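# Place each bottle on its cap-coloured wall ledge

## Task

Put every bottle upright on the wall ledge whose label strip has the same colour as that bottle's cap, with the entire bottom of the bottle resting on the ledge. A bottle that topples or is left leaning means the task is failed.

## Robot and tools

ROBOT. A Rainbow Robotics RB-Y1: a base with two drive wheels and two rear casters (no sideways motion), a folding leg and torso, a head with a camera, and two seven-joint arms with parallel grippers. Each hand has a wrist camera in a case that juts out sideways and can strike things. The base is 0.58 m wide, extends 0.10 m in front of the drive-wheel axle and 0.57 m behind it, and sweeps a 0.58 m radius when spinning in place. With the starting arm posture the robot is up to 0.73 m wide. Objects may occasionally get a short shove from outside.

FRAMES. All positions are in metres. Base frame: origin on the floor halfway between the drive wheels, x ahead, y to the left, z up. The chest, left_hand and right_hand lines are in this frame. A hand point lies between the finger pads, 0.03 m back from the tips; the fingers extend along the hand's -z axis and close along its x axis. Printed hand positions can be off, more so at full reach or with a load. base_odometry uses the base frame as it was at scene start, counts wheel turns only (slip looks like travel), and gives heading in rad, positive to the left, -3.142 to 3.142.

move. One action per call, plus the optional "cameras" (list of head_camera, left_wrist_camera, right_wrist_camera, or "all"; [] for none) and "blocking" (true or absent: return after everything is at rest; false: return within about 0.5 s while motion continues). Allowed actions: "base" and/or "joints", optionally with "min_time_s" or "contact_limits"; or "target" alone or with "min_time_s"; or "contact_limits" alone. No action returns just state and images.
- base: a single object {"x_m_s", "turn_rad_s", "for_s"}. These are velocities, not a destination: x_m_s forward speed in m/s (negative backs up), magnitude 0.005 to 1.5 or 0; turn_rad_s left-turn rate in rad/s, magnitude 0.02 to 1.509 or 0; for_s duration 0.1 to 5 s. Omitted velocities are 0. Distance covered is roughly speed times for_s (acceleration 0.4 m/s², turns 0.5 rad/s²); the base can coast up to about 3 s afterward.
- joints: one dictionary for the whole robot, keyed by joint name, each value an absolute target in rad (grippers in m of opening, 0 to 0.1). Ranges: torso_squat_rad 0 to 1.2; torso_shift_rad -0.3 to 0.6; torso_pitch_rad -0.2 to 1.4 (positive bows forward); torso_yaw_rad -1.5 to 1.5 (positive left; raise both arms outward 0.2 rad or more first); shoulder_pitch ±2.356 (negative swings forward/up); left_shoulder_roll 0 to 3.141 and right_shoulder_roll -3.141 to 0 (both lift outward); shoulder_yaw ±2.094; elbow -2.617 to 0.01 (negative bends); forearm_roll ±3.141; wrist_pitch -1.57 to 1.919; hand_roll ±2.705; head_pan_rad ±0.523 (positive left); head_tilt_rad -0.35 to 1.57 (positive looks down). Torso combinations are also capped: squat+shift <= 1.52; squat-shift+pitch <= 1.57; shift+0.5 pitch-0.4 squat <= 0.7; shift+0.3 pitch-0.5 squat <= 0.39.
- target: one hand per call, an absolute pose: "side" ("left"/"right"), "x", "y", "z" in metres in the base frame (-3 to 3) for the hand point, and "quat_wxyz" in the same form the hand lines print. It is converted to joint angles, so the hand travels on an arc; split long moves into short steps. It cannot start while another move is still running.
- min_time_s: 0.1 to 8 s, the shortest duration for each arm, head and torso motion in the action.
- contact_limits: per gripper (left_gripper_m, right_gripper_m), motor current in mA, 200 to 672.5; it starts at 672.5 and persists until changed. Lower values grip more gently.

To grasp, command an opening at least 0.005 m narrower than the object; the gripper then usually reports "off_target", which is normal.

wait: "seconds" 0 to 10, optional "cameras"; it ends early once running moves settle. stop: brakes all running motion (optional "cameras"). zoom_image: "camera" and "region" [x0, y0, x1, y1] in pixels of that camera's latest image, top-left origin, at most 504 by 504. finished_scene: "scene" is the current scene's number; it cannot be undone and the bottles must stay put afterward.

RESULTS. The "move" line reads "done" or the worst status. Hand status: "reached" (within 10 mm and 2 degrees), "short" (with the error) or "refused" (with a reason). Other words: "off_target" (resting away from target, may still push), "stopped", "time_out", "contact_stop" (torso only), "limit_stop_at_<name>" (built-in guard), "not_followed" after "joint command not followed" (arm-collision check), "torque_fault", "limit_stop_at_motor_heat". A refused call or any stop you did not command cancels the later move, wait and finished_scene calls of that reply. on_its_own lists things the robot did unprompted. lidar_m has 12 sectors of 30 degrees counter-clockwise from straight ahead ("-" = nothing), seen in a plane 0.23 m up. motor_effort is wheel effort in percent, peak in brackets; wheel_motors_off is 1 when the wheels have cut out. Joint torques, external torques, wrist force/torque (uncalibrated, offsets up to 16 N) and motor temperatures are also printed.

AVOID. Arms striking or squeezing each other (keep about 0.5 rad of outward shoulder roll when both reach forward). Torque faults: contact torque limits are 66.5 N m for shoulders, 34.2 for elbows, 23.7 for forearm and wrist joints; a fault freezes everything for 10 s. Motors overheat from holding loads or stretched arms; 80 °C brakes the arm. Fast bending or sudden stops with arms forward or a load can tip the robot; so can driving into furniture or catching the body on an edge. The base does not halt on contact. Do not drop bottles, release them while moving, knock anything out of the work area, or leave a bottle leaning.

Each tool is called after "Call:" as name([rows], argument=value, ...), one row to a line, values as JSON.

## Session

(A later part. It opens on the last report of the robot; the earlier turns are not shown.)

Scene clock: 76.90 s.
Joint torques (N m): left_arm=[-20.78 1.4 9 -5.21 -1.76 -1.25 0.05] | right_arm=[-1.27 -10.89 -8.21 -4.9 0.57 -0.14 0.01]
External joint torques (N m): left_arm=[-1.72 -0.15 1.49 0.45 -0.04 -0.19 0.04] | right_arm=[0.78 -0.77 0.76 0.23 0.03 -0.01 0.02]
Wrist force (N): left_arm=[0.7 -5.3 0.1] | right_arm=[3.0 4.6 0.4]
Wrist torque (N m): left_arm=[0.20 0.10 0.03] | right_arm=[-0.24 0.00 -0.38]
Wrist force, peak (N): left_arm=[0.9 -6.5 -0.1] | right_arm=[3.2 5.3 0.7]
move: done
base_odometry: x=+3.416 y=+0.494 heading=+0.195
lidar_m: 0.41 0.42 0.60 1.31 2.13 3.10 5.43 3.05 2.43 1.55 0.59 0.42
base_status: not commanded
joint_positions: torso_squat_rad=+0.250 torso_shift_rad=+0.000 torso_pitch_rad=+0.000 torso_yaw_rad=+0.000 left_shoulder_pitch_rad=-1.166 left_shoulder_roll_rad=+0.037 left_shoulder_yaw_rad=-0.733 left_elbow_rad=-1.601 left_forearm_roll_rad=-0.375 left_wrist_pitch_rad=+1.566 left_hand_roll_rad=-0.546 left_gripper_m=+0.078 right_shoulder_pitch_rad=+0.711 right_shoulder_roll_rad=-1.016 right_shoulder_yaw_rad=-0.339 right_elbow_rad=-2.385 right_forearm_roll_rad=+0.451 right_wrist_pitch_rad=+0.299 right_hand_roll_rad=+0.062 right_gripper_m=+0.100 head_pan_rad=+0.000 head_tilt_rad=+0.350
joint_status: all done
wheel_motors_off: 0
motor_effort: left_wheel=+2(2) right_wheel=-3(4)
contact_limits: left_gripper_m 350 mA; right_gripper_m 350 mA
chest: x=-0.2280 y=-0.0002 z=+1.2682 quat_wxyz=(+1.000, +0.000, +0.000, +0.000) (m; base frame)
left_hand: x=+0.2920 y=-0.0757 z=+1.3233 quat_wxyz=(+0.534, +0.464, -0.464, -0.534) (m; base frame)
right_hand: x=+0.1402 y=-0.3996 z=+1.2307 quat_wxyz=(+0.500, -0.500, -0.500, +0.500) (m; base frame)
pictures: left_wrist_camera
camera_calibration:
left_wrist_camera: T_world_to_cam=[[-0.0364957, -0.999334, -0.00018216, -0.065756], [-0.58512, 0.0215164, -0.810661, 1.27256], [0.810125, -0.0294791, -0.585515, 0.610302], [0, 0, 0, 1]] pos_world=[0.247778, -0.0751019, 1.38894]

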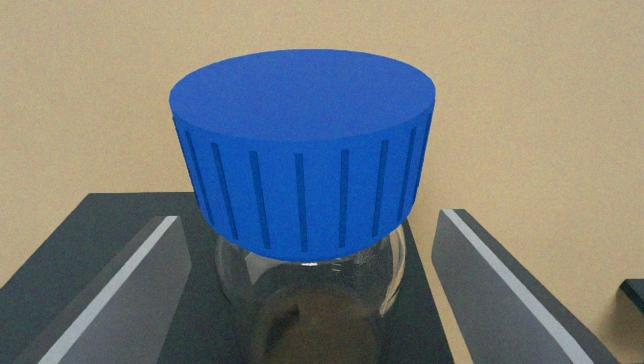

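Call:
move(target={"side": "left", "x": 0.289, "y": -0.0757, "z": 1.3295, "quat_wxyz": [0.5337, 0.4639, -0.4639, -0.5337]}, min_time_s=0.5)

Call:
move(target={"side": "left", "x": 0.235, "y": -0.0757, "z": 1.337, "quat_wxyz": [0.5337, 0.4639, -0.4639, -0.5337]}, min_time_s=0.8, cameras=["left_wrist_camera"])

Call:
move(target={"side": "left", "x": 0.19, "y": -0.06, "z": 1.35, "quat_wxyz": [0.5, 0.5, -0.5, -0.5]}, min_time_s=0.8, cameras=["left_wrist_camera", "head_camera"])

Scene clock: 78.63 s.
Joint torques (N m): left_arm=[-20.46 1.6 8.61 -6.55 -1.51 -0.98 0.08] | right_arm=[-1.4 -11.66 -8.69 -4.83 0.54 0.01 0.2]
External joint torques (N m): left_arm=[-1.47 -0.06 1.1 -0.99 0.19 0.1 0.06] | right_arm=[0.65 -1.55 0.28 0.3 0 0.14 0.21]
Wrist force (N): left_arm=[0.7 -5.1 0.2] | right_arm=[3.8 4.0 0.9]
Wrist torque (N m): left_arm=[0.17 0.08 0.03] | right_arm=[-0.20 0.08 -0.38]
Wrist force, peak (N): left_arm=[0.7 -5.5 0.1] | right_arm=[3.4 5.4 0.4]
move: done
base_odometry: x=+3.416 y=+0.494 heading=+0.195
lidar_m: 0.40 0.43 0.59 1.32 2.13 3.10 5.43 3.04 2.42 1.55 0.58 0.42
base_status: not commanded
joint_positions: torso_squat_rad=+0.250 torso_shift_rad=+0.000 torso_pitch_rad=+0.000 torso_yaw_rad=+0.000 left_shoulder_pitch_rad=-1.177 left_shoulder_roll_rad=+0.036 left_shoulder_yaw_rad=-0.725 left_elbow_rad=-1.612 left_forearm_roll_rad=-0.369 left_wrist_pitch_rad=+1.582 left_hand_roll_rad=-0.557 left_gripper_m=+0.078 right_shoulder_pitch_rad=+0.711 right_shoulder_roll_rad=-1.016 right_shoulder_yaw_rad=-0.339 right_elbow_rad=-2.385 right_forearm_roll_rad=+0.451 right_wrist_pitch_rad=+0.299 right_hand_roll_rad=+0.062 right_gripper_m=+0.100 head_pan_rad=+0.000 head_tilt_rad=+0.350
joint_status: all done
wheel_motors_off: 0
motor_effort: left_wheel=+2(2) right_wheel=-4(5)
contact_limits: left_gripper_m 350 mA; right_gripper_m 350 mA
chest: x=-0.2280 y=-0.0002 z=+1.2682 quat_wxyz=(+1.000, +0.000, +0.000, +0.000) (m; base frame)
left_hand: x=+0.2891 y=-0.0757 z=+1.3294 quat_wxyz=(+0.534, +0.464, -0.464, -0.534) (m; base frame)
left_hand_status: reached (checked arc, planned for 0.5 s): 0 mm and 0.0 deg off.
right_hand: x=+0.1402 y=-0.3996 z=+1.2307 quat_wxyz=(+0.500, -0.500, -0.500, +0.500) (m; base frame)
pictures: none

Scene clock: 79.77 s.
Joint torques (N m): left_arm=[-17.21 0.65 6.11 -5.53 -1.62 -1.2 0.15] | right_arm=[-0.96 -11.3 -8.17 -4.93 0.37 0.1 0]
External joint torques (N m): left_arm=[-0.12 0.09 -1.38 -0.64 0.03 -0.04 0.14] | right_arm=[1.09 -1.18 0.8 0.21 -0.16 0.23 0.01]
Wrist force (N): left_arm=[1.1 -5.1 0.1] | right_arm=[2.5 4.2 0.4]
Wrist torque (N m): left_arm=[0.19 0.14 0.03] | right_arm=[-0.20 -0.07 -0.32]
Wrist force, peak (N): left_arm=[1.0 -5.9 0.6] | right_arm=[3.5 5.6 0.2]
move: done
base_odometry: x=+3.416 y=+0.494 heading=+0.195
lidar_m: 0.40 0.43 0.60 1.32 2.12 3.11 5.43 3.05 2.42 1.54 0.58 0.43
base_status: not commanded
joint_positions: torso_squat_rad=+0.250 torso_shift_rad=+0.000 torso_pitch_rad=+0.000 torso_yaw_rad=+0.000 left_shoulder_pitch_rad=-1.151 left_shoulder_roll_rad=+0.008 left_shoulder_yaw_rad=-0.768 left_elbow_rad=-1.805 left_forearm_roll_rad=-0.416 left_wrist_pitch_rad=+1.773 left_hand_roll_rad=-0.603 left_gripper_m=+0.078 right_shoulder_pitch_rad=+0.711 right_shoulder_roll_rad=-1.016 right_shoulder_yaw_rad=-0.339 right_elbow_rad=-2.385 right_forearm_roll_rad=+0.451 right_wrist_pitch_rad=+0.299 right_hand_roll_rad=+0.062 right_gripper_m=+0.100 head_pan_rad=+0.000 head_tilt_rad=+0.350
joint_status: all done
wheel_motors_off: 0
motor_effort: left_wheel=+2(2) right_wheel=-4(4)
contact_limits: left_gripper_m 350 mA; right_gripper_m 350 mA
chest: x=-0.2280 y=-0.0002 z=+1.2682 quat_wxyz=(+1.000, +0.000, +0.000, +0.000) (m; base frame)
left_hand: x=+0.2359 y=-0.0759 z=+1.3371 quat_wxyz=(+0.534, +0.464, -0.464, -0.533) (m; base frame)
left_hand_status: reached (checked arc, planned for 0.8 s): 1 mm and 0.1 deg off.
right_hand: x=+0.1402 y=-0.3996 z=+1.2307 quat_wxyz=(+0.500, -0.500, -0.500, +0.500) (m; base frame)
pictures: left_wrist_camera
camera_calibration:
left_wrist_camera: T_world_to_cam=[[-0.0360169, -0.999351, 0.000849161, -0.0695416], [-0.585631, 0.0204178, -0.81032, 1.25052], [0.809777, -0.0296825, -0.585986, 0.664457], [0, 0, 0, 1]] pos_world=[0.191775, -0.0753065, 1.40274]

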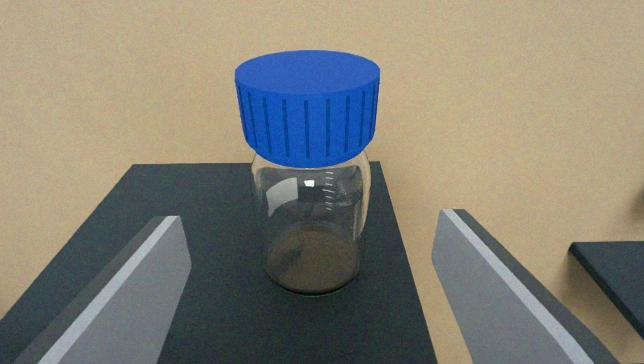

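Scene clock: 80.90 s.
Joint torques (N m): left_arm=[-15.31 1.38 6.49 -4.87 -1.63 -1.25 0.58] | right_arm=[-1.57 -10.91 -8.46 -4.84 0.61 0.09 0.06]
External joint torques (N m): left_arm=[0.19 1.45 -1.43 -0.74 0.01 -0.11 0.57] | right_arm=[0.48 -0.79 0.51 0.29 0.07 0.21 0.07]
Wrist force (N): left_arm=[1.0 -5.3 1.0] | right_arm=[3.1 4.8 0.4]
Wrist torque (N m): left_arm=[0.22 0.13 -0.09] | right_arm=[-0.30 0.08 -0.38]
Wrist force, peak (N): left_arm=[0.2 -5.7 1.2] | right_arm=[3.2 5.6 -0.3]
move: done
base_odometry: x=+3.416 y=+0.494 heading=+0.195
lidar_m: 0.41 0.42 0.59 1.32 2.13 3.10 5.43 3.05 2.42 1.55 0.58 0.42
base_status: not commanded
joint_positions: torso_squat_rad=+0.250 torso_shift_rad=+0.000 torso_pitch_rad=+0.000 torso_yaw_rad=+0.000 left_shoulder_pitch_rad=-1.110 left_shoulder_roll_rad=+0.061 left_shoulder_yaw_rad=-0.901 left_elbow_rad=-2.014 left_forearm_roll_rad=-0.559 left_wrist_pitch_rad=+1.875 left_hand_roll_rad=-0.596 left_gripper_m=+0.078 right_shoulder_pitch_rad=+0.711 right_shoulder_roll_rad=-1.016 right_shoulder_yaw_rad=-0.339 right_elbow_rad=-2.385 right_forearm_roll_rad=+0.451 right_wrist_pitch_rad=+0.299 right_hand_roll_rad=+0.062 right_gripper_m=+0.100 head_pan_rad=+0.000 head_tilt_rad=+0.350
joint_status: all done
wheel_motors_off: 0
motor_effort: left_wheel=+1(2) right_wheel=-3(5)
contact_limits: left_gripper_m 350 mA; right_gripper_m 350 mA
chest: x=-0.2280 y=-0.0002 z=+1.2682 quat_wxyz=(+1.000, +0.000, +0.000, +0.000) (m; base frame)
left_hand: x=+0.1904 y=-0.0603 z=+1.3500 quat_wxyz=(+0.501, +0.499, -0.500, -0.500) (m; base frame)
left_hand_status: reached (checked arc, planned for 0.8 s): 0 mm and 0.1 deg off.
right_hand: x=+0.1402 y=-0.3996 z=+1.2307 quat_wxyz=(+0.500, -0.500, -0.500, +0.500) (m; base frame)
pictures: head_camera, left_wrist_camera
camera_calibration:
head_camera: T_world_to_cam=[[-0.027997, -0.999325, 0.0237756, -0.0362826], [-0.30829, -0.0139933, -0.95119, 1.3915], [0.95088, -0.0339602, -0.30769, 0.590702], [0, 0, 0, 1]] pos_world=[-0.133718, 0.00327392, 1.50619]
left_wrist_camera: T_world_to_cam=[[-0.0361442, -0.999339, -0.00395983, -0.0491186], [-0.46782, 0.0204213, -0.883588, 1.31039], [0.883085, -0.0300841, -0.468249, 0.53644], [0, 0, 0, 1]] pos_world=[0.13753, -0.0597077, 1.40884]

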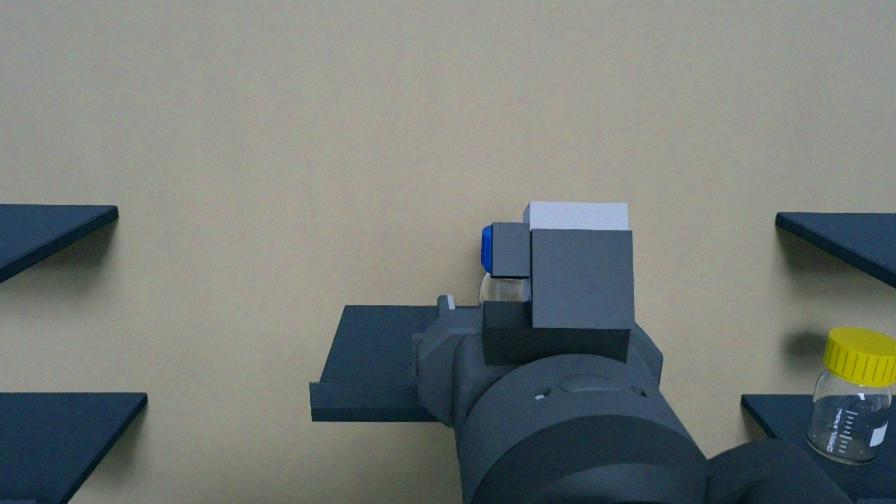

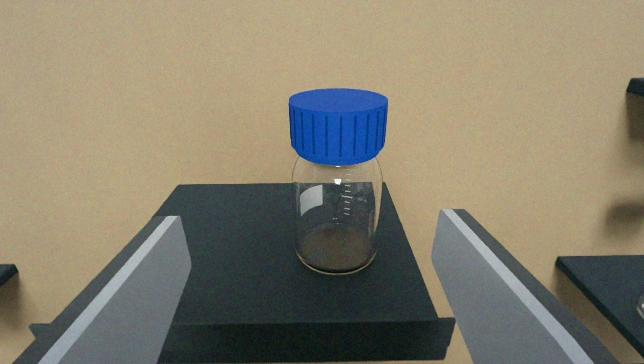

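Call:
move(target={"side": "left", "x": 0.176, "y": 0.05, "z": 1.352, "quat_wxyz": [0.5, 0.5, -0.5, -0.5]}, min_time_s=1.2)

Call:
move(target={"side": "left", "x": 0.166, "y": 0.155, "z": 1.325, "quat_wxyz": [0.519, 0.547, -0.478, -0.451]}, min_time_s=1.2)

Call:
move(target={"side": "left", "x": 0.145, "y": 0.29, "z": 1.29, "quat_wxyz": [0.434, 0.492, -0.562, -0.504]}, min_time_s=1.3)

Call:
move(target={"side": "left", "x": 0.16, "y": 0.4, "z": 1.36, "quat_wxyz": [0.5, 0.5, -0.5, -0.5]}, min_time_s=1.3)

Call:
move(target={"side": "left", "x": 0.18, "y": 0.415, "z": 1.425, "quat_wxyz": [0.5, 0.5, -0.5, -0.5]}, min_time_s=1.0, cameras=["left_wrist_camera", "head_camera"])

Scene clock: 83.20 s.
Joint torques (N m): left_arm=[-15.07 2.11 7.1 -4.27 -1.22 -1.4 0.19] | right_arm=[-1.7 -11.21 -8.16 -4.72 0.38 0.05 0.05]
External joint torques (N m): left_arm=[-0.58 1.18 0.48 -0.81 0.22 -0.01 0.17] | right_arm=[0.35 -1.09 0.81 0.41 -0.16 0.18 0.05]
Wrist force (N): left_arm=[0.9 -5.4 1.0] | right_arm=[2.6 4.2 -0.1]
Wrist torque (N m): left_arm=[0.22 0.11 0.02] | right_arm=[-0.20 -0.08 -0.37]
Wrist force, peak (N): left_arm=[0.9 -5.6 0.8] | right_arm=[3.5 5.4 1.2]
move: done
base_odometry: x=+3.416 y=+0.494 heading=+0.195
lidar_m: 0.41 0.42 0.59 1.32 2.13 3.10 5.43 3.05 2.42 1.55 0.59 0.43
base_status: not commanded
joint_positions: torso_squat_rad=+0.250 torso_shift_rad=+0.000 torso_pitch_rad=+0.000 torso_yaw_rad=+0.000 left_shoulder_pitch_rad=-0.884 left_shoulder_roll_rad=+0.308 left_shoulder_yaw_rad=-0.776 left_elbow_rad=-2.434 left_forearm_roll_rad=-0.515 left_wrist_pitch_rad=+1.883 left_hand_roll_rad=-0.761 left_gripper_m=+0.078 right_shoulder_pitch_rad=+0.711 right_shoulder_roll_rad=-1.016 right_shoulder_yaw_rad=-0.339 right_elbow_rad=-2.385 right_forearm_roll_rad=+0.451 right_wrist_pitch_rad=+0.299 right_hand_roll_rad=+0.062 right_gripper_m=+0.100 head_pan_rad=+0.000 head_tilt_rad=+0.350
joint_status: all done
wheel_motors_off: 0
motor_effort: left_wheel=+2(2) right_wheel=-3(4)
contact_limits: left_gripper_m 350 mA; right_gripper_m 350 mA
chest: x=-0.2280 y=-0.0002 z=+1.2682 quat_wxyz=(+1.000, +0.000, +0.000, +0.000) (m; base frame)
left_hand: x=+0.1761 y=+0.0496 z=+1.3522 quat_wxyz=(+0.500, +0.501, -0.500, -0.500) (m; base frame)
left_hand_status: reached (checked arc, planned for 1.2 s): 0 mm and 0.1 deg off.
right_hand: x=+0.1402 y=-0.3996 z=+1.2307 quat_wxyz=(+0.500, -0.500, -0.500, +0.500) (m; base frame)
pictures: none

Scene clock: 84.73 s.
Joint torques (N m): left_arm=[-12.57 4.77 7.25 -5.39 -1.53 -1.47 0.44] | right_arm=[-2.22 -11.33 -8.55 -4.61 0.64 -0.05 0.02]
External joint torques (N m): left_arm=[0.08 1.56 0.97 -1.09 0.04 -0.2 0.43] | right_arm=[-0.17 -1.21 0.41 0.51 0.1 0.08 0.03]
Wrist force (N): left_arm=[0.9 -5.2 1.6] | right_arm=[3.1 4.8 0.5]
Wrist torque (N m): left_arm=[0.18 0.11 -0.10] | right_arm=[-0.28 0.02 -0.36]
Wrist force, peak (N): left_arm=[0.6 -5.6 1.2] | right_arm=[3.1 5.4 0.6]
move: done
base_odometry: x=+3.416 y=+0.494 heading=+0.195
lidar_m: 0.41 0.43 0.59 1.31 2.13 3.10 5.43 3.05 2.42 1.54 0.58 0.42
base_status: not commanded
joint_positions: torso_squat_rad=+0.250 torso_shift_rad=+0.000 torso_pitch_rad=+0.000 torso_yaw_rad=+0.000 left_shoulder_pitch_rad=-0.618 left_shoulder_roll_rad=+0.584 left_shoulder_yaw_rad=-0.753 left_elbow_rad=-2.617 left_forearm_roll_rad=-0.629 left_wrist_pitch_rad=+1.799 left_hand_roll_rad=-0.679 left_gripper_m=+0.078 right_shoulder_pitch_rad=+0.711 right_shoulder_roll_rad=-1.016 right_shoulder_yaw_rad=-0.339 right_elbow_rad=-2.385 right_forearm_roll_rad=+0.451 right_wrist_pitch_rad=+0.299 right_hand_roll_rad=+0.062 right_gripper_m=+0.100 head_pan_rad=+0.000 head_tilt_rad=+0.350
joint_status: all done
wheel_motors_off: 0
motor_effort: left_wheel=+1(2) right_wheel=-3(5)
contact_limits: left_gripper_m 350 mA; right_gripper_m 350 mA
chest: x=-0.2280 y=-0.0002 z=+1.2682 quat_wxyz=(+1.000, +0.000, +0.000, +0.000) (m; base frame)
left_hand: x=+0.1666 y=+0.1545 z=+1.3249 quat_wxyz=(+0.521, +0.553, -0.475, -0.444) (m; base frame)
left_hand_status: reached (checked arc, as near as the solve gets, planned for 1.2 s): 1 mm and 1.1 deg off.
right_hand: x=+0.1402 y=-0.3996 z=+1.2307 quat_wxyz=(+0.500, -0.500, -0.500, +0.500) (m; base frame)
pictures: none

Scene clock: 86.37 s.
Joint torques (N m): left_arm=[-7.8 12.24 8.32 -2.35 -1.17 1.55 0.09] | right_arm=[-1.55 -11.28 -8.16 -4.7 0.74 0.14 0.12]
External joint torques (N m): left_arm=[-0.59 0.65 0.83 -0.12 0.17 0.19 0.08] | right_arm=[0.5 -1.16 0.81 0.43 0.21 0.26 0.13]
Wrist force (N): left_arm=[0.9 -5.0 1.8] | right_arm=[3.2 4.5 0.1]
Wrist torque (N m): left_arm=[0.19 0.10 -0.09] | right_arm=[-0.25 0.03 -0.36]
Wrist force, peak (N): left_arm=[1.6 -6.2 1.7] | right_arm=[3.5 5.6 0.5]
move: done
base_odometry: x=+3.416 y=+0.494 heading=+0.195
lidar_m: 0.41 0.43 0.59 1.31 2.13 3.11 5.43 3.04 2.42 1.55 0.58 0.42
base_status: not commanded
joint_positions: torso_squat_rad=+0.250 torso_shift_rad=+0.000 torso_pitch_rad=+0.000 torso_yaw_rad=+0.000 left_shoulder_pitch_rad=+0.110 left_shoulder_roll_rad=+1.866 left_shoulder_yaw_rad=-0.548 left_elbow_rad=-2.617 left_forearm_roll_rad=-0.935 left_wrist_pitch_rad=+1.131 left_hand_roll_rad=+0.720 left_gripper_m=+0.078 right_shoulder_pitch_rad=+0.711 right_shoulder_roll_rad=-1.016 right_shoulder_yaw_rad=-0.339 right_elbow_rad=-2.385 right_forearm_roll_rad=+0.451 right_wrist_pitch_rad=+0.299 right_hand_roll_rad=+0.062 right_gripper_m=+0.100 head_pan_rad=+0.000 head_tilt_rad=+0.350
joint_status: all done
wheel_motors_off: 0
motor_effort: left_wheel=+2(2) right_wheel=-3(5)
contact_limits: left_gripper_m 350 mA; right_gripper_m 350 mA
chest: x=-0.2280 y=-0.0002 z=+1.2682 quat_wxyz=(+1.000, +0.000, +0.000, +0.000) (m; base frame)
left_hand: x=+0.1453 y=+0.2891 z=+1.2897 quat_wxyz=(+0.431, +0.496, -0.564, -0.500) (m; base frame)
left_hand_status: reached (checked arc, planned for 1.3 s): 1 mm and 0.7 deg off.
right_hand: x=+0.1402 y=-0.3996 z=+1.2307 quat_wxyz=(+0.500, -0.500, -0.500, +0.500) (m; base frame)
pictures: none

Scene clock: 88.00 s.
Joint torques (N m): left_arm=[-7.75 12.58 2.68 5.52 -0.15 1.85 0.1] | right_arm=[-0.91 -11.69 -8.84 -4.66 0.68 0.02 0.27]
External joint torques (N m): left_arm=[-0.5 0.97 -1.89 0.56 -0.05 -0.18 0.09] | right_arm=[1.14 -1.57 0.13 0.46 0.14 0.15 0.28]
Wrist force (N): left_arm=[0.8 -5.2 1.0] | right_arm=[2.2 5.3 -0.1]
Wrist torque (N m): left_arm=[0.20 0.10 -0.09] | right_arm=[-0.41 -0.12 -0.32]
Wrist force, peak (N): left_arm=[0.6 -5.7 1.5] | right_arm=[3.4 5.5 0.0]
move: done
base_odometry: x=+3.416 y=+0.494 heading=+0.195
lidar_m: 0.41 0.43 0.60 1.31 2.13 3.10 5.43 3.05 2.42 1.54 0.58 0.43
base_status: not commanded
joint_positions: torso_squat_rad=+0.250 torso_shift_rad=+0.000 torso_pitch_rad=+0.000 torso_yaw_rad=+0.000 left_shoulder_pitch_rad=-0.065 left_shoulder_roll_rad=+2.585 left_shoulder_yaw_rad=-0.789 left_elbow_rad=-2.451 left_forearm_roll_rad=-0.888 left_wrist_pitch_rad=+1.044 left_hand_roll_rad=+1.530 left_gripper_m=+0.078 right_shoulder_pitch_rad=+0.711 right_shoulder_roll_rad=-1.016 right_shoulder_yaw_rad=-0.339 right_elbow_rad=-2.385 right_forearm_roll_rad=+0.451 right_wrist_pitch_rad=+0.299 right_hand_roll_rad=+0.062 right_gripper_m=+0.100 head_pan_rad=+0.000 head_tilt_rad=+0.350
joint_status: all done
wheel_motors_off: 0
motor_effort: left_wheel=+1(2) right_wheel=-4(5)
contact_limits: left_gripper_m 350 mA; right_gripper_m 350 mA
chest: x=-0.2280 y=-0.0002 z=+1.2682 quat_wxyz=(+1.000, +0.000, +0.000, +0.000) (m; base frame)
left_hand: x=+0.1599 y=+0.3999 z=+1.3600 quat_wxyz=(+0.500, +0.501, -0.499, -0.500) (m; base frame)
left_hand_status: reached (checked arc, planned for 1.3 s): 0 mm and 0.1 deg off.
right_hand: x=+0.1402 y=-0.3996 z=+1.2307 quat_wxyz=(+0.500, -0.500, -0.500, +0.500) (m; base frame)
pictures: none

Scene clock: 89.33 s.
Joint torques (N m): left_arm=[-8.12 12.69 5.49 8.5 -0.02 1.9 0.28] | right_arm=[-0.94 -11.12 -8.88 -4.67 0.59 -0.04 0.21]
External joint torques (N m): left_arm=[-0.85 1.47 1.02 1.05 -0.3 -0.08 0.26] | right_arm=[1.11 -1 0.09 0.45 0.05 0.08 0.22]
Wrist force (N): left_arm=[0.6 -5.2 1.0] | right_arm=[2.4 4.7 1.0]
Wrist torque (N m): left_arm=[0.21 0.07 -0.09] | right_arm=[-0.25 -0.08 -0.35]
Wrist force, peak (N): left_arm=[1.2 -5.4 1.3] | right_arm=[2.2 6.0 -0.2]
move: done
base_odometry: x=+3.416 y=+0.494 heading=+0.195
lidar_m: 0.41 0.43 0.59 1.31 2.14 3.11 5.43 3.05 2.42 1.54 0.58 0.43
base_status: not commanded
joint_positions: torso_squat_rad=+0.250 torso_shift_rad=+0.000 torso_pitch_rad=+0.000 torso_yaw_rad=+0.000 left_shoulder_pitch_rad=-0.164 left_shoulder_roll_rad=+2.721 left_shoulder_yaw_rad=-0.760 left_elbow_rad=-2.300 left_forearm_roll_rad=-0.934 left_wrist_pitch_rad=+0.837 left_hand_roll_rad=+1.793 left_gripper_m=+0.078 right_shoulder_pitch_rad=+0.711 right_shoulder_roll_rad=-1.016 right_shoulder_yaw_rad=-0.339 right_elbow_rad=-2.385 right_forearm_roll_rad=+0.451 right_wrist_pitch_rad=+0.299 right_hand_roll_rad=+0.062 right_gripper_m=+0.100 head_pan_rad=+0.000 head_tilt_rad=+0.350
joint_status: all done
wheel_motors_off: 0
motor_effort: left_wheel=+2(2) right_wheel=-3(4)
contact_limits: left_gripper_m 350 mA; right_gripper_m 350 mA
chest: x=-0.2280 y=-0.0002 z=+1.2682 quat_wxyz=(+1.000, +0.000, +0.000, +0.000) (m; base frame)
left_hand: x=+0.1799 y=+0.4151 z=+1.4249 quat_wxyz=(+0.500, +0.500, -0.500, -0.500) (m; base frame)
left_hand_status: reached (checked arc, planned for 1.0 s): 0 mm and 0.0 deg off.
right_hand: x=+0.1402 y=-0.3996 z=+1.2307 quat_wxyz=(+0.500, -0.500, -0.500, +0.500) (m; base frame)
pictures: head_camera, left_wrist_camera
camera_calibration:
head_camera: T_world_to_cam=[[-0.027997, -0.999325, 0.0237756, -0.0362826], [-0.30829, -0.0139933, -0.95119, 1.3915], [0.95088, -0.0339602, -0.30769, 0.590702], [0, 0, 0, 1]] pos_world=[-0.133718, 0.00327392, 1.50619]
left_wrist_camera: T_world_to_cam=[[-0.0352672, -0.999365, -0.00513325, 0.427431], [-0.466832, 0.0210155, -0.884097, 1.36234], [0.883643, -0.0287833, -0.467276, 0.593026], [0, 0, 0, 1]] pos_world=[0.127035, 0.415598, 1.48374]

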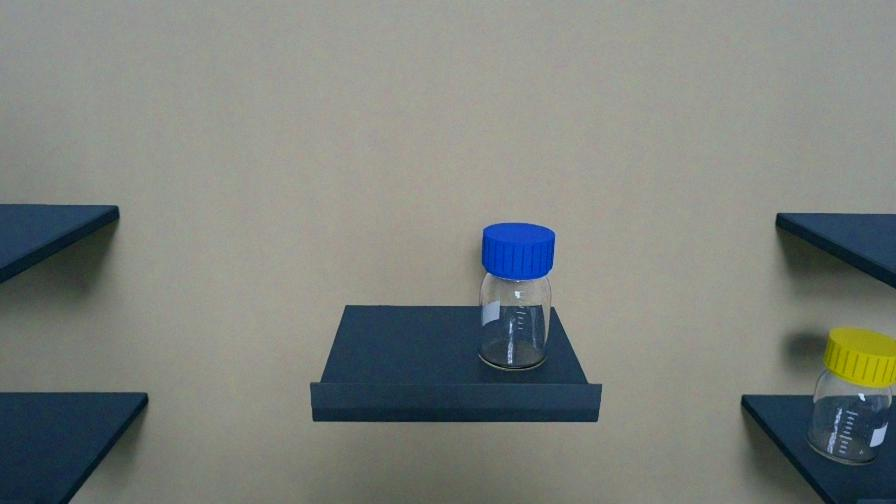

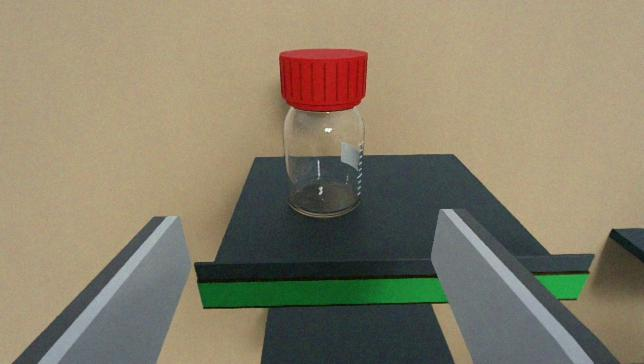

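Call:
move(joints={"left_gripper_m": 0.1})

Call:
move(target={"side": "left", "x": 0.265, "y": 0.408, "z": 1.42, "quat_wxyz": [0.5, 0.5, -0.5, -0.5]}, min_time_s=1.0, cameras=["left_wrist_camera"])

Scene clock: 91.17 s.
Joint torques (N m): left_arm=[-7.7 12.79 5.31 8.24 -0.06 1.91 0.44] | right_arm=[-1.58 -11.73 -8.62 -4.74 0.58 -0.05 0.06]
External joint torques (N m): left_arm=[-0.43 1.57 0.83 0.8 -0.34 -0.07 0.42] | right_arm=[0.47 -1.61 0.35 0.39 0.04 0.08 0.07]
Wrist force (N): left_arm=[1.1 -4.9 1.0] | right_arm=[2.6 4.7 0.4]
Wrist torque (N m): left_arm=[0.16 0.13 -0.10] | right_arm=[-0.25 -0.04 -0.35]
Wrist force, peak (N): left_arm=[0.9 -5.4 1.3] | right_arm=[4.2 5.2 -0.2]
move: done
base_odometry: x=+3.416 y=+0.494 heading=+0.195
lidar_m: 0.41 0.42 0.60 1.31 2.13 3.11 5.43 3.05 2.43 1.54 0.57 0.43
base_status: not commanded
joint_positions: torso_squat_rad=+0.250 torso_shift_rad=+0.000 torso_pitch_rad=+0.000 torso_yaw_rad=+0.000 left_shoulder_pitch_rad=-0.164 left_shoulder_roll_rad=+2.721 left_shoulder_yaw_rad=-0.760 left_elbow_rad=-2.300 left_forearm_roll_rad=-0.934 left_wrist_pitch_rad=+0.837 left_hand_roll_rad=+1.793 left_gripper_m=+0.100 right_shoulder_pitch_rad=+0.711 right_shoulder_roll_rad=-1.016 right_shoulder_yaw_rad=-0.339 right_elbow_rad=-2.385 right_forearm_roll_rad=+0.451 right_wrist_pitch_rad=+0.299 right_hand_roll_rad=+0.062 right_gripper_m=+0.100 head_pan_rad=+0.000 head_tilt_rad=+0.350
joint_status: all done
wheel_motors_off: 0
motor_effort: left_wheel=+2(2) right_wheel=-3(4)
contact_limits: left_gripper_m 350 mA; right_gripper_m 350 mA
chest: x=-0.2280 y=-0.0002 z=+1.2682 quat_wxyz=(+1.000, +0.000, +0.000, +0.000) (m; base frame)
left_hand: x=+0.1799 y=+0.4151 z=+1.4249 quat_wxyz=(+0.500, +0.500, -0.500, -0.500) (m; base frame)
right_hand: x=+0.1402 y=-0.3996 z=+1.2307 quat_wxyz=(+0.500, -0.500, -0.500, +0.500) (m; base frame)
pictures: none

Scene clock: 92.53 s.
Joint torques (N m): left_arm=[-12.72 10.73 5.7 8.88 -0.04 1.9 0.2] | right_arm=[-1.15 -11.03 -8.53 -4.84 0.41 0.24 0.14]
External joint torques (N m): left_arm=[-0.78 0.09 0.16 0.99 -0.09 -0.12 0.18] | right_arm=[0.9 -0.91 0.44 0.29 -0.12 0.36 0.14]
Wrist force (N): left_arm=[1.1 -5.2 1.2] | right_arm=[2.5 4.8 0.4]
Wrist torque (N m): left_arm=[0.19 0.15 0.03] | right_arm=[-0.26 -0.06 -0.34]
Wrist force, peak (N): left_arm=[1.3 -5.5 1.3] | right_arm=[4.1 5.0 0.6]
move: done
base_odometry: x=+3.416 y=+0.494 heading=+0.195
lidar_m: 0.41 0.43 0.59 1.31 2.13 3.12 5.43 3.05 2.42 1.55 0.58 0.43
base_status: not commanded
joint_positions: torso_squat_rad=+0.250 torso_shift_rad=+0.000 torso_pitch_rad=+0.000 torso_yaw_rad=+0.000 left_shoulder_pitch_rad=+0.167 left_shoulder_roll_rad=+2.588 left_shoulder_yaw_rad=-0.330 left_elbow_rad=-2.045 left_forearm_roll_rad=-0.727 left_wrist_pitch_rad=+0.729 left_hand_roll_rad=+1.648 left_gripper_m=+0.100 right_shoulder_pitch_rad=+0.711 right_shoulder_roll_rad=-1.016 right_shoulder_yaw_rad=-0.339 right_elbow_rad=-2.385 right_forearm_roll_rad=+0.451 right_wrist_pitch_rad=+0.299 right_hand_roll_rad=+0.062 right_gripper_m=+0.100 head_pan_rad=+0.000 head_tilt_rad=+0.350
joint_status: all done
wheel_motors_off: 0
motor_effort: left_wheel=+2(2) right_wheel=-3(4)
contact_limits: left_gripper_m 350 mA; right_gripper_m 350 mA
chest: x=-0.2280 y=-0.0002 z=+1.2682 quat_wxyz=(+1.000, +0.000, +0.000, +0.000) (m; base frame)
left_hand: x=+0.2649 y=+0.4080 z=+1.4201 quat_wxyz=(+0.500, +0.500, -0.500, -0.500) (m; base frame)
left_hand_status: reached (checked arc, planned for 1.0 s): 0 mm and 0.0 deg off.
right_hand: x=+0.1402 y=-0.3996 z=+1.2307 quat_wxyz=(+0.500, -0.500, -0.500, +0.500) (m; base frame)
pictures: left_wrist_camera
camera_calibration:
left_wrist_camera: T_world_to_cam=[[-0.0361165, -0.999334, -0.00524875, 0.423646], [-0.466877, 0.0215165, -0.88406, 1.39759], [0.883584, -0.0294787, -0.467343, 0.515818], [0, 0, 0, 1]] pos_world=[0.212035, 0.408498, 1.47884]

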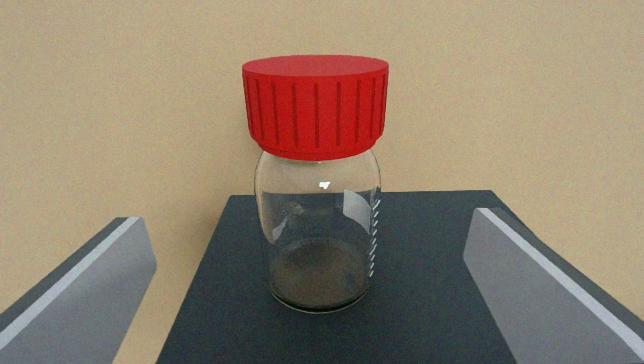

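Call:
move(target={"side": "left", "x": 0.32, "y": 0.406, "z": 1.417, "quat_wxyz": [0.5, 0.5, -0.5, -0.5]}, min_time_s=0.9, cameras=["left_wrist_camera"])

Scene clock: 94.13 s.
Joint torques (N m): left_arm=[-15.49 9.7 5.79 9.37 -0.07 2.03 0.55] | right_arm=[-1.38 -11.21 -9.48 -4.54 0.65 0.18 0.21]
External joint torques (N m): left_arm=[-0.33 1.84 0.36 0.92 -0.14 0.01 0.54] | right_arm=[0.67 -1.1 -0.52 0.59 0.11 0.3 0.21]
Wrist force (N): left_arm=[1.0 -5.2 1.4] | right_arm=[3.7 5.1 0.7]
Wrist torque (N m): left_arm=[0.21 0.11 -0.08] | right_arm=[-0.32 0.10 -0.34]
Wrist force, peak (N): left_arm=[1.3 -5.4 1.4] | right_arm=[3.4 5.5 -0.3]
move: done
base_odometry: x=+3.416 y=+0.494 heading=+0.195
lidar_m: 0.41 0.43 0.60 1.31 2.13 3.10 5.43 3.04 2.43 1.55 0.58 0.42
base_status: not commanded
joint_positions: torso_squat_rad=+0.250 torso_shift_rad=+0.000 torso_pitch_rad=+0.000 torso_yaw_rad=+0.000 left_shoulder_pitch_rad=+0.447 left_shoulder_roll_rad=+2.609 left_shoulder_yaw_rad=-0.070 left_elbow_rad=-1.829 left_forearm_roll_rad=-0.680 left_wrist_pitch_rad=+0.680 left_hand_roll_rad=+1.673 left_gripper_m=+0.100 right_shoulder_pitch_rad=+0.711 right_shoulder_roll_rad=-1.016 right_shoulder_yaw_rad=-0.339 right_elbow_rad=-2.385 right_forearm_roll_rad=+0.451 right_wrist_pitch_rad=+0.299 right_hand_roll_rad=+0.062 right_gripper_m=+0.100 head_pan_rad=+0.000 head_tilt_rad=+0.350
joint_status: all done
wheel_motors_off: 0
motor_effort: left_wheel=+2(2) right_wheel=-4(5)
contact_limits: left_gripper_m 350 mA; right_gripper_m 350 mA
chest: x=-0.2280 y=-0.0002 z=+1.2682 quat_wxyz=(+1.000, +0.000, +0.000, +0.000) (m; base frame)
left_hand: x=+0.3197 y=+0.4060 z=+1.4170 quat_wxyz=(+0.500, +0.500, -0.500, -0.500) (m; base frame)
left_hand_status: reached (checked arc, planned for 0.9 s): 0 mm and 0.0 deg off.
right_hand: x=+0.1402 y=-0.3996 z=+1.2307 quat_wxyz=(+0.500, -0.500, -0.500, +0.500) (m; base frame)
pictures: left_wrist_camera
camera_calibration:
left_wrist_camera: T_world_to_cam=[[-0.0358426, -0.999345, -0.00494898, 0.423095], [-0.466775, 0.0211198, -0.884124, 1.42075], [0.883649, -0.0293793, -0.467227, 0.465794], [0, 0, 0, 1]] pos_world=[0.266736, 0.406497, 1.47584]

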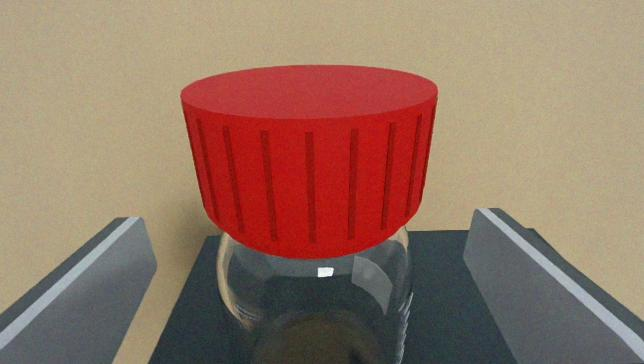

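Call:
move(target={"side": "left", "x": 0.32, "y": 0.4054, "z": 1.415, "quat_wxyz": [0.5, 0.5, -0.5, -0.5]}, min_time_s=0.4)

Call:
move(joints={"left_gripper_m": 0.042})

Call:
move(target={"side": "left", "x": 0.32, "y": 0.4054, "z": 1.428, "quat_wxyz": [0.5, 0.5, -0.5, -0.5]}, min_time_s=0.6, cameras=["left_wrist_camera"])

Scene clock: 95.40 s.
Joint torques (N m): left_arm=[-14.62 9.96 6.56 7.68 0.12 2.17 -0.02] | right_arm=[-1.59 -10.99 -8.6 -4.84 0.59 -0.25 0.27]
External joint torques (N m): left_arm=[0.58 2.19 1.16 -0.74 0.05 0.15 -0.03] | right_arm=[0.46 -0.87 0.37 0.29 0.06 -0.12 0.27]
Wrist force (N): left_arm=[0.7 -5.2 1.1] | right_arm=[2.5 4.3 0.2]
Wrist torque (N m): left_arm=[0.21 0.09 0.02] | right_arm=[-0.21 -0.04 -0.32]
Wrist force, peak (N): left_arm=[1.1 -5.3 1.2] | right_arm=[4.1 4.9 0.1]
move: done
base_odometry: x=+3.416 y=+0.494 heading=+0.195
lidar_m: 0.41 0.43 0.59 1.32 2.13 3.10 5.43 3.05 2.42 1.55 0.58 0.43
base_status: not commanded
joint_positions: torso_squat_rad=+0.250 torso_shift_rad=+0.000 torso_pitch_rad=+0.000 torso_yaw_rad=+0.000 left_shoulder_pitch_rad=+0.453 left_shoulder_roll_rad=+2.610 left_shoulder_yaw_rad=-0.067 left_elbow_rad=-1.831 left_forearm_roll_rad=-0.677 left_wrist_pitch_rad=+0.687 left_hand_roll_rad=+1.670 left_gripper_m=+0.100 right_shoulder_pitch_rad=+0.711 right_shoulder_roll_rad=-1.016 right_shoulder_yaw_rad=-0.339 right_elbow_rad=-2.385 right_forearm_roll_rad=+0.451 right_wrist_pitch_rad=+0.299 right_hand_roll_rad=+0.062 right_gripper_m=+0.100 head_pan_rad=+0.000 head_tilt_rad=+0.350
joint_status: all done
wheel_motors_off: 0
motor_effort: left_wheel=+2(2) right_wheel=-4(5)
contact_limits: left_gripper_m 350 mA; right_gripper_m 350 mA
chest: x=-0.2280 y=-0.0002 z=+1.2682 quat_wxyz=(+1.000, +0.000, +0.000, +0.000) (m; base frame)
left_hand: x=+0.3200 y=+0.4056 z=+1.4152 quat_wxyz=(+0.500, +0.500, -0.500, -0.500) (m; base frame)
left_hand_status: reached (checked arc, planned for 0.4 s): 0 mm and 0.0 deg off.
right_hand: x=+0.1402 y=-0.3996 z=+1.2307 quat_wxyz=(+0.500, -0.500, -0.500, +0.500) (m; base frame)
pictures: none

Scene clock: 96.57 s.
Joint torques (N m): left_arm=[-14.91 9.96 6.43 7.79 0.15 2.14 0.02] | right_arm=[-1.11 -11.14 -8.5 -4.67 0.39 0.06 0.24]
External joint torques (N m): left_arm=[0.29 2.19 1.04 -0.63 0.07 0.12 0.01] | right_arm=[0.94 -1.02 0.47 0.46 -0.15 0.18 0.25]
Wrist force (N): left_arm=[1.2 -5.1 1.0] | right_arm=[2.8 4.9 -0.1]
Wrist torque (N m): left_arm=[0.23 0.10 0.08] | right_arm=[-0.34 -0.05 -0.38]
Wrist force, peak (N): left_arm=[0.9 -5.4 0.9] | right_arm=[3.6 5.6 0.5]
move: off_target
base_odometry: x=+3.416 y=+0.494 heading=+0.195
lidar_m: 0.41 0.43 0.60 1.31 2.13 3.10 5.43 3.04 2.43 1.54 0.59 0.43
base_status: not commanded
joint_positions: torso_squat_rad=+0.250 torso_shift_rad=+0.000 torso_pitch_rad=+0.000 torso_yaw_rad=+0.000 left_shoulder_pitch_rad=+0.453 left_shoulder_roll_rad=+2.610 left_shoulder_yaw_rad=-0.067 left_elbow_rad=-1.831 left_forearm_roll_rad=-0.677 left_wrist_pitch_rad=+0.687 left_hand_roll_rad=+1.670 left_gripper_m=+0.055 right_shoulder_pitch_rad=+0.711 right_shoulder_roll_rad=-1.016 right_shoulder_yaw_rad=-0.339 right_elbow_rad=-2.385 right_forearm_roll_rad=+0.451 right_wrist_pitch_rad=+0.299 right_hand_roll_rad=+0.062 right_gripper_m=+0.100 head_pan_rad=+0.000 head_tilt_rad=+0.350
joint_status: left_gripper_m off_target (ended at +0.055, target +0.042)
wheel_motors_off: 0
motor_effort: left_wheel=+2(2) right_wheel=-3(4)
contact_limits: left_gripper_m 350 mA; right_gripper_m 350 mA
chest: x=-0.2280 y=-0.0002 z=+1.2682 quat_wxyz=(+1.000, +0.000, +0.000, +0.000) (m; base frame)
left_hand: x=+0.3200 y=+0.4056 z=+1.4152 quat_wxyz=(+0.500, +0.500, -0.500, -0.500) (m; base frame)
right_hand: x=+0.1402 y=-0.3996 z=+1.2307 quat_wxyz=(+0.500, -0.500, -0.500, +0.500) (m; base frame)
pictures: none

Scene clock: 97.50 s.
Joint torques (N m): left_arm=[-16.65 10.54 3.69 10.63 -0.24 2.26 0.5] | right_arm=[-0.56 -10.88 -8.5 -4.83 0.44 0.07 0.18]
External joint torques (N m): left_arm=[-1.63 2.43 -1.77 2.03 -0.32 0.24 0.49] | right_arm=[1.49 -0.76 0.47 0.29 -0.09 0.2 0.19]
Wrist force (N): left_arm=[0.8 -6.5 1.0] | right_arm=[3.4 4.4 0.5]
Wrist torque (N m): left_arm=[0.14 0.08 -0.10] | right_arm=[-0.23 0.07 -0.34]
Wrist force, peak (N): left_arm=[0.9 -7.0 1.4] | right_arm=[3.3 5.4 0.3]
move: done
base_odometry: x=+3.416 y=+0.494 heading=+0.195
lidar_m: 0.41 0.43 0.59 1.31 2.12 3.11 5.43 3.05 2.43 1.55 0.58 0.42
base_status: not commanded
joint_positions: torso_squat_rad=+0.250 torso_shift_rad=+0.000 torso_pitch_rad=+0.000 torso_yaw_rad=+0.000 left_shoulder_pitch_rad=+0.416 left_shoulder_roll_rad=+2.612 left_shoulder_yaw_rad=-0.077 left_elbow_rad=-1.819 left_forearm_roll_rad=-0.681 left_wrist_pitch_rad=+0.649 left_hand_roll_rad=+1.684 left_gripper_m=+0.055 right_shoulder_pitch_rad=+0.711 right_shoulder_roll_rad=-1.016 right_shoulder_yaw_rad=-0.339 right_elbow_rad=-2.385 right_forearm_roll_rad=+0.451 right_wrist_pitch_rad=+0.299 right_hand_roll_rad=+0.062 right_gripper_m=+0.100 head_pan_rad=+0.000 head_tilt_rad=+0.350
joint_status: all done
wheel_motors_off: 0
motor_effort: left_wheel=+2(2) right_wheel=-3(5)
contact_limits: left_gripper_m 350 mA; right_gripper_m 350 mA
chest: x=-0.2280 y=-0.0002 z=+1.2682 quat_wxyz=(+1.000, +0.000, +0.000, +0.000) (m; base frame)
left_hand: x=+0.3199 y=+0.4053 z=+1.4278 quat_wxyz=(+0.500, +0.500, -0.500, -0.499) (m; base frame)
left_hand_status: reached (checked arc, planned for 0.6 s): 0 mm and 0.1 deg off.
right_hand: x=+0.1402 y=-0.3996 z=+1.2307 quat_wxyz=(+0.500, -0.500, -0.500, +0.500) (m; base frame)
pictures: left_wrist_camera
camera_calibration:
left_wrist_camera: T_world_to_cam=[[-0.0351599, -0.99937, -0.00477777, 0.422129], [-0.465617, 0.0206111, -0.884746, 1.43114], [0.884287, -0.0288829, -0.466049, 0.468472], [0, 0, 0, 1]] pos_world=[0.266942, 0.405897, 1.48654]

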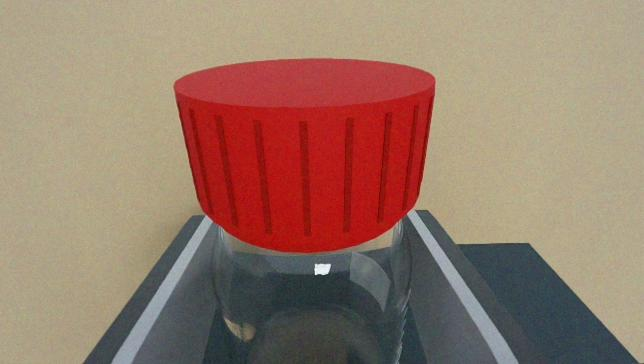

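Call:
move(target={"side": "left", "x": 0.317, "y": 0.405, "z": 1.453, "quat_wxyz": [0.5, 0.5, -0.5, -0.5]}, min_time_s=0.7)

Call:
move(target={"side": "left", "x": 0.25, "y": 0.402, "z": 1.46, "quat_wxyz": [0.5, 0.5, -0.5, -0.5]}, min_time_s=0.9)

Call:
move(target={"side": "left", "x": 0.175, "y": 0.395, "z": 1.45, "quat_wxyz": [0.5, 0.5, -0.5, -0.5]}, min_time_s=0.9, cameras=["left_wrist_camera"])

Call:
move(target={"side": "left", "x": 0.155, "y": 0.385, "z": 1.36, "quat_wxyz": [0.5, 0.5, -0.5, -0.5]}, min_time_s=1.2)

Call:
move(target={"side": "left", "x": 0.16, "y": 0.38, "z": 1.26, "quat_wxyz": [0.5, 0.5, -0.5, -0.5]}, min_time_s=1.3, cameras=["left_wrist_camera", "head_camera"])

Scene clock: 101.40 s.
Joint torques (N m): left_arm=[-16.27 11.17 3.82 10.44 -0.24 2.26 0.56] | right_arm=[-1.66 -10.62 -8.3 -4.6 0.42 0.03 0.04]
External joint torques (N m): left_arm=[-1.71 2.38 -1.77 1.53 -0.33 0.25 0.55] | right_arm=[0.39 -0.5 0.67 0.52 -0.12 0.15 0.05]
Wrist force (N): left_arm=[0.6 -6.6 1.1] | right_arm=[3.2 5.3 0.7]
Wrist torque (N m): left_arm=[0.16 0.07 -0.11] | right_arm=[-0.37 0.04 -0.36]
Wrist force, peak (N): left_arm=[0.8 -7.2 0.9] | right_arm=[3.0 5.7 0.8]
move: done
base_odometry: x=+3.416 y=+0.494 heading=+0.195
lidar_m: 0.41 0.43 0.59 1.31 2.13 3.10 5.43 3.05 2.43 1.55 0.58 0.43
base_status: not commanded
joint_positions: torso_squat_rad=+0.250 torso_shift_rad=+0.000 torso_pitch_rad=+0.000 torso_yaw_rad=+0.000 left_shoulder_pitch_rad=+0.339 left_shoulder_roll_rad=+2.616 left_shoulder_yaw_rad=-0.103 left_elbow_rad=-1.802 left_forearm_roll_rad=-0.691 left_wrist_pitch_rad=+0.581 left_hand_roll_rad=+1.707 left_gripper_m=+0.055 right_shoulder_pitch_rad=+0.711 right_shoulder_roll_rad=-1.016 right_shoulder_yaw_rad=-0.339 right_elbow_rad=-2.385 right_forearm_roll_rad=+0.451 right_wrist_pitch_rad=+0.299 right_hand_roll_rad=+0.062 right_gripper_m=+0.100 head_pan_rad=+0.000 head_tilt_rad=+0.350
joint_status: all done
wheel_motors_off: 0
motor_effort: left_wheel=+2(2) right_wheel=-4(4)
contact_limits: left_gripper_m 350 mA; right_gripper_m 350 mA
chest: x=-0.2280 y=-0.0002 z=+1.2682 quat_wxyz=(+1.000, +0.000, +0.000, +0.000) (m; base frame)
left_hand: x=+0.3173 y=+0.4052 z=+1.4525 quat_wxyz=(+0.500, +0.502, -0.501, -0.498) (m; base frame)
left_hand_status: reached (checked arc, planned for 0.7 s): 1 mm and 0.4 deg off.
right_hand: x=+0.1402 y=-0.3996 z=+1.2307 quat_wxyz=(+0.500, -0.500, -0.500, +0.500) (m; base frame)
pictures: none

Scene clock: 102.63 s.
Joint torques (N m): left_arm=[-11.44 11.95 5.57 8.63 -0.25 2.4 0.09] | right_arm=[-1.34 -10.92 -8.13 -4.8 0.64 0.14 0.08]
External joint torques (N m): left_arm=[-1.08 0.49 -0.58 0.29 -0.26 0.37 0.08] | right_arm=[0.71 -0.8 0.84 0.32 0.1 0.27 0.09]
Wrist force (N): left_arm=[0.8 -6.6 1.1] | right_arm=[3.7 4.9 -0.6]
Wrist torque (N m): left_arm=[0.15 0.10 0.05] | right_arm=[-0.32 0.11 -0.37]
Wrist force, peak (N): left_arm=[1.8 -8.0 0.7] | right_arm=[3.7 5.7 0.4]
move: done
base_odometry: x=+3.416 y=+0.494 heading=+0.195
lidar_m: 0.41 0.43 0.58 1.32 2.13 3.11 5.43 3.05 2.42 1.54 0.57 0.42
base_status: not commanded
joint_positions: torso_squat_rad=+0.250 torso_shift_rad=+0.000 torso_pitch_rad=+0.000 torso_yaw_rad=+0.000 left_shoulder_pitch_rad=-0.047 left_shoulder_roll_rad=+2.588 left_shoulder_yaw_rad=-0.401 left_elbow_rad=-2.060 left_forearm_roll_rad=-0.709 left_wrist_pitch_rad=+0.577 left_hand_roll_rad=+1.631 left_gripper_m=+0.055 right_shoulder_pitch_rad=+0.711 right_shoulder_roll_rad=-1.016 right_shoulder_yaw_rad=-0.339 right_elbow_rad=-2.385 right_forearm_roll_rad=+0.451 right_wrist_pitch_rad=+0.299 right_hand_roll_rad=+0.062 right_gripper_m=+0.100 head_pan_rad=+0.000 head_tilt_rad=+0.350
joint_status: all done
wheel_motors_off: 0
motor_effort: left_wheel=+2(2) right_wheel=-3(4)
contact_limits: left_gripper_m 350 mA; right_gripper_m 350 mA
chest: x=-0.2280 y=-0.0002 z=+1.2682 quat_wxyz=(+1.000, +0.000, +0.000, +0.000) (m; base frame)
left_hand: x=+0.2509 y=+0.4021 z=+1.4599 quat_wxyz=(+0.500, +0.500, -0.500, -0.500) (m; base frame)
left_hand_status: reached (checked arc, planned for 0.9 s): 1 mm and 0.1 deg off.
right_hand: x=+0.1402 y=-0.3996 z=+1.2307 quat_wxyz=(+0.500, -0.500, -0.500, +0.500) (m; base frame)
pictures: none

Scene clock: 104.10 s.
Joint torques (N m): left_arm=[-6.37 12.54 4.74 8.13 -0.07 2.44 0.54] | right_arm=[-1.28 -11.64 -8.45 -4.86 0.57 -0.01 0.26]
External joint torques (N m): left_arm=[-0.37 1.97 -0.78 0.37 -0.13 0.42 0.53] | right_arm=[0.77 -1.53 0.51 0.27 0.03 0.11 0.26]
Wrist force (N): left_arm=[1.1 -6.7 1.0] | right_arm=[2.3 4.2 0.7]
Wrist torque (N m): left_arm=[0.18 0.11 -0.09] | right_arm=[-0.23 -0.09 -0.34]
Wrist force, peak (N): left_arm=[0.9 -7.2 1.3] | right_arm=[3.1 5.4 0.2]
move: done
base_odometry: x=+3.416 y=+0.494 heading=+0.195
lidar_m: 0.41 0.43 0.59 1.32 2.13 3.11 5.43 3.05 2.43 1.55 0.59 0.42
base_status: not commanded
joint_positions: torso_squat_rad=+0.250 torso_shift_rad=+0.000 torso_pitch_rad=+0.000 torso_yaw_rad=+0.000 left_shoulder_pitch_rad=-0.370 left_shoulder_roll_rad=+2.697 left_shoulder_yaw_rad=-0.745 left_elbow_rad=-2.336 left_forearm_roll_rad=-0.816 left_wrist_pitch_rad=+0.651 left_hand_roll_rad=+1.665 left_gripper_m=+0.055 right_shoulder_pitch_rad=+0.711 right_shoulder_roll_rad=-1.016 right_shoulder_yaw_rad=-0.339 right_elbow_rad=-2.385 right_forearm_roll_rad=+0.451 right_wrist_pitch_rad=+0.299 right_hand_roll_rad=+0.062 right_gripper_m=+0.100 head_pan_rad=+0.000 head_tilt_rad=+0.350
joint_status: all done
wheel_motors_off: 0
motor_effort: left_wheel=+2(2) right_wheel=-3(4)
contact_limits: left_gripper_m 350 mA; right_gripper_m 350 mA
chest: x=-0.2280 y=-0.0002 z=+1.2682 quat_wxyz=(+1.000, +0.000, +0.000, +0.000) (m; base frame)
left_hand: x=+0.1759 y=+0.3951 z=+1.4498 quat_wxyz=(+0.501, +0.501, -0.500, -0.499) (m; base frame)
left_hand_status: reached (checked arc, planned for 0.9 s): 1 mm and 0.1 deg off.
right_hand: x=+0.1402 y=-0.3996 z=+1.2307 quat_wxyz=(+0.500, -0.500, -0.500, +0.500) (m; base frame)
pictures: left_wrist_camera
camera_calibration:
left_wrist_camera: T_world_to_cam=[[-0.0336377, -0.999424, -0.00443063, 0.406188], [-0.466072, 0.0196079, -0.884529, 1.38389], [0.884107, -0.0276886, -0.466464, 0.605943], [0, 0, 0, 1]] pos_world=[0.122938, 0.395597, 1.50854]

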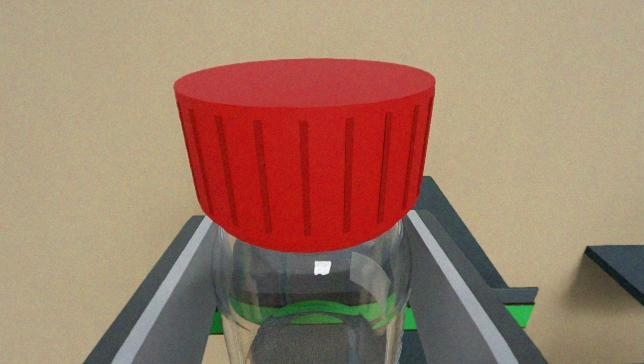

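Scene clock: 105.63 s.
Joint torques (N m): left_arm=[-6.83 11.77 4.07 4.01 -0.59 2.48 0.14] | right_arm=[-1.4 -11.37 -8.17 -5.09 0.61 -0.04 0.11]
External joint torques (N m): left_arm=[-0.45 0.07 -1.42 -0.46 -0.26 0.49 0.12] | right_arm=[0.65 -1.25 0.8 0.04 0.07 0.08 0.12]
Wrist force (N): left_arm=[0.5 -6.7 1.2] | right_arm=[3.1 4.9 -0.1]
Wrist torque (N m): left_arm=[0.16 0.05 0.03] | right_arm=[-0.28 0.00 -0.35]
Wrist force, peak (N): left_arm=[0.8 -7.3 1.2] | right_arm=[4.1 5.0 0.2]
move: done
base_odometry: x=+3.416 y=+0.494 heading=+0.195
lidar_m: 0.41 0.42 0.60 1.32 2.13 3.10 5.43 3.05 2.42 1.55 0.58 0.43
base_status: not commanded
joint_positions: torso_squat_rad=+0.250 torso_shift_rad=+0.000 torso_pitch_rad=+0.000 torso_yaw_rad=+0.000 left_shoulder_pitch_rad=-0.228 left_shoulder_roll_rad=+2.516 left_shoulder_yaw_rad=-0.842 left_elbow_rad=-2.509 left_forearm_roll_rad=-0.821 left_wrist_pitch_rad=+0.966 left_hand_roll_rad=+1.386 left_gripper_m=+0.055 right_shoulder_pitch_rad=+0.711 right_shoulder_roll_rad=-1.016 right_shoulder_yaw_rad=-0.339 right_elbow_rad=-2.385 right_forearm_roll_rad=+0.451 right_wrist_pitch_rad=+0.299 right_hand_roll_rad=+0.062 right_gripper_m=+0.100 head_pan_rad=+0.000 head_tilt_rad=+0.350
joint_status: all done
wheel_motors_off: 0
motor_effort: left_wheel=+2(2) right_wheel=-3(4)
contact_limits: left_gripper_m 350 mA; right_gripper_m 350 mA
chest: x=-0.2280 y=-0.0002 z=+1.2682 quat_wxyz=(+1.000, +0.000, +0.000, +0.000) (m; base frame)
left_hand: x=+0.1549 y=+0.3851 z=+1.3602 quat_wxyz=(+0.500, +0.500, -0.500, -0.500) (m; base frame)
left_hand_status: reached (checked arc, planned for 1.2 s): 0 mm and 0.0 deg off.
right_hand: x=+0.1402 y=-0.3996 z=+1.2307 quat_wxyz=(+0.500, -0.500, -0.500, +0.500) (m; base frame)
pictures: none

Scene clock: 107.27 s.
Joint torques (N m): left_arm=[-8.15 14.81 9.02 0.93 -1.3 2.24 0.18] | right_arm=[-1.64 -11.51 -8.39 -4.76 0.48 0.06 0.03]
External joint torques (N m): left_arm=[-0.63 0.89 1.78 0.81 -0.35 0.52 0.16] | right_arm=[0.41 -1.39 0.58 0.37 -0.05 0.19 0.04]
Wrist force (N): left_arm=[0.7 -7.0 1.3] | right_arm=[3.2 4.4 0.2]
Wrist torque (N m): left_arm=[0.19 0.11 0.03] | right_arm=[-0.26 0.03 -0.35]
Wrist force, peak (N): left_arm=[0.8 -7.2 1.2] | right_arm=[3.8 4.9 0.7]
move: done
base_odometry: x=+3.416 y=+0.494 heading=+0.195
lidar_m: 0.41 0.42 0.59 1.32 2.13 3.11 5.43 3.05 2.42 1.54 0.59 0.42
base_status: not commanded
joint_positions: torso_squat_rad=+0.250 torso_shift_rad=+0.000 torso_pitch_rad=+0.000 torso_yaw_rad=+0.000 left_shoulder_pitch_rad=-0.046 left_shoulder_roll_rad=+2.052 left_shoulder_yaw_rad=-0.814 left_elbow_rad=-2.442 left_forearm_roll_rad=-0.904 left_wrist_pitch_rad=+1.083 left_hand_roll_rad=+1.013 left_gripper_m=+0.055 right_shoulder_pitch_rad=+0.711 right_shoulder_roll_rad=-1.016 right_shoulder_yaw_rad=-0.339 right_elbow_rad=-2.385 right_forearm_roll_rad=+0.451 right_wrist_pitch_rad=+0.299 right_hand_roll_rad=+0.062 right_gripper_m=+0.100 head_pan_rad=+0.000 head_tilt_rad=+0.350
joint_status: all done
wheel_motors_off: 0
motor_effort: left_wheel=+2(2) right_wheel=-3(5)
contact_limits: left_gripper_m 350 mA; right_gripper_m 350 mA
chest: x=-0.2280 y=-0.0002 z=+1.2682 quat_wxyz=(+1.000, +0.000, +0.000, +0.000) (m; base frame)
left_hand: x=+0.1599 y=+0.3800 z=+1.2599 quat_wxyz=(+0.500, +0.500, -0.500, -0.500) (m; base frame)
left_hand_status: reached (checked arc, planned for 1.3 s): 0 mm and 0.0 deg off.
right_hand: x=+0.1402 y=-0.3996 z=+1.2307 quat_wxyz=(+0.500, -0.500, -0.500, +0.500) (m; base frame)
pictures: head_camera, left_wrist_camera
camera_calibration:
head_camera: T_world_to_cam=[[-0.0279958, -0.999325, 0.0237791, -0.0361879], [-0.30829, -0.0139971, -0.95119, 1.3915], [0.95088, -0.0339602, -0.30769, 0.590705], [0, 0, 0, 1]] pos_world=[-0.133718, 0.00337392, 1.50619]
left_wrist_camera: T_world_to_cam=[[-0.0360284, -0.999338, -0.00505081, 0.390862], [-0.4674, 0.0213176, -0.883789, 1.2074], [0.883312, -0.0294808, -0.467859, 0.533661], [0, 0, 0, 1]] pos_world=[0.107033, 0.380597, 1.31874]

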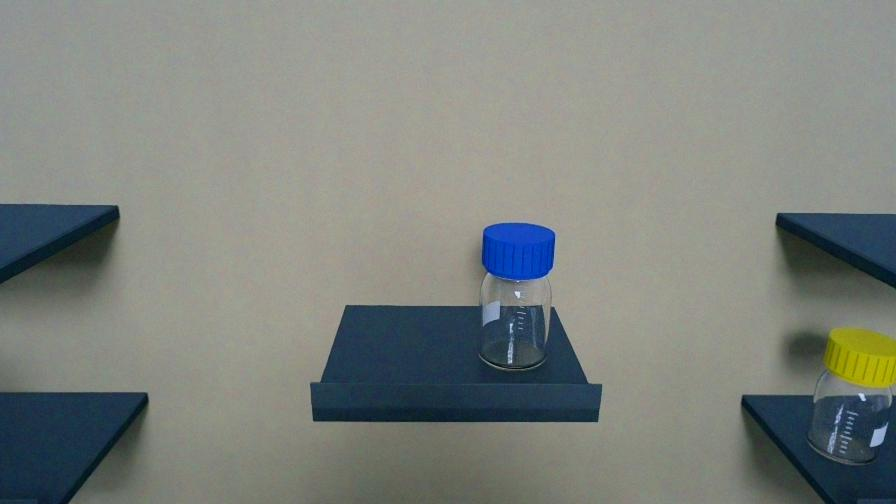

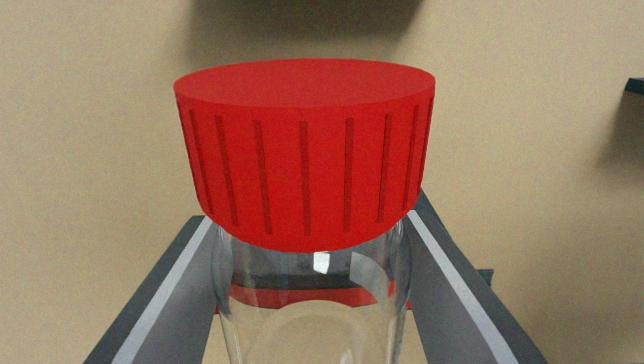

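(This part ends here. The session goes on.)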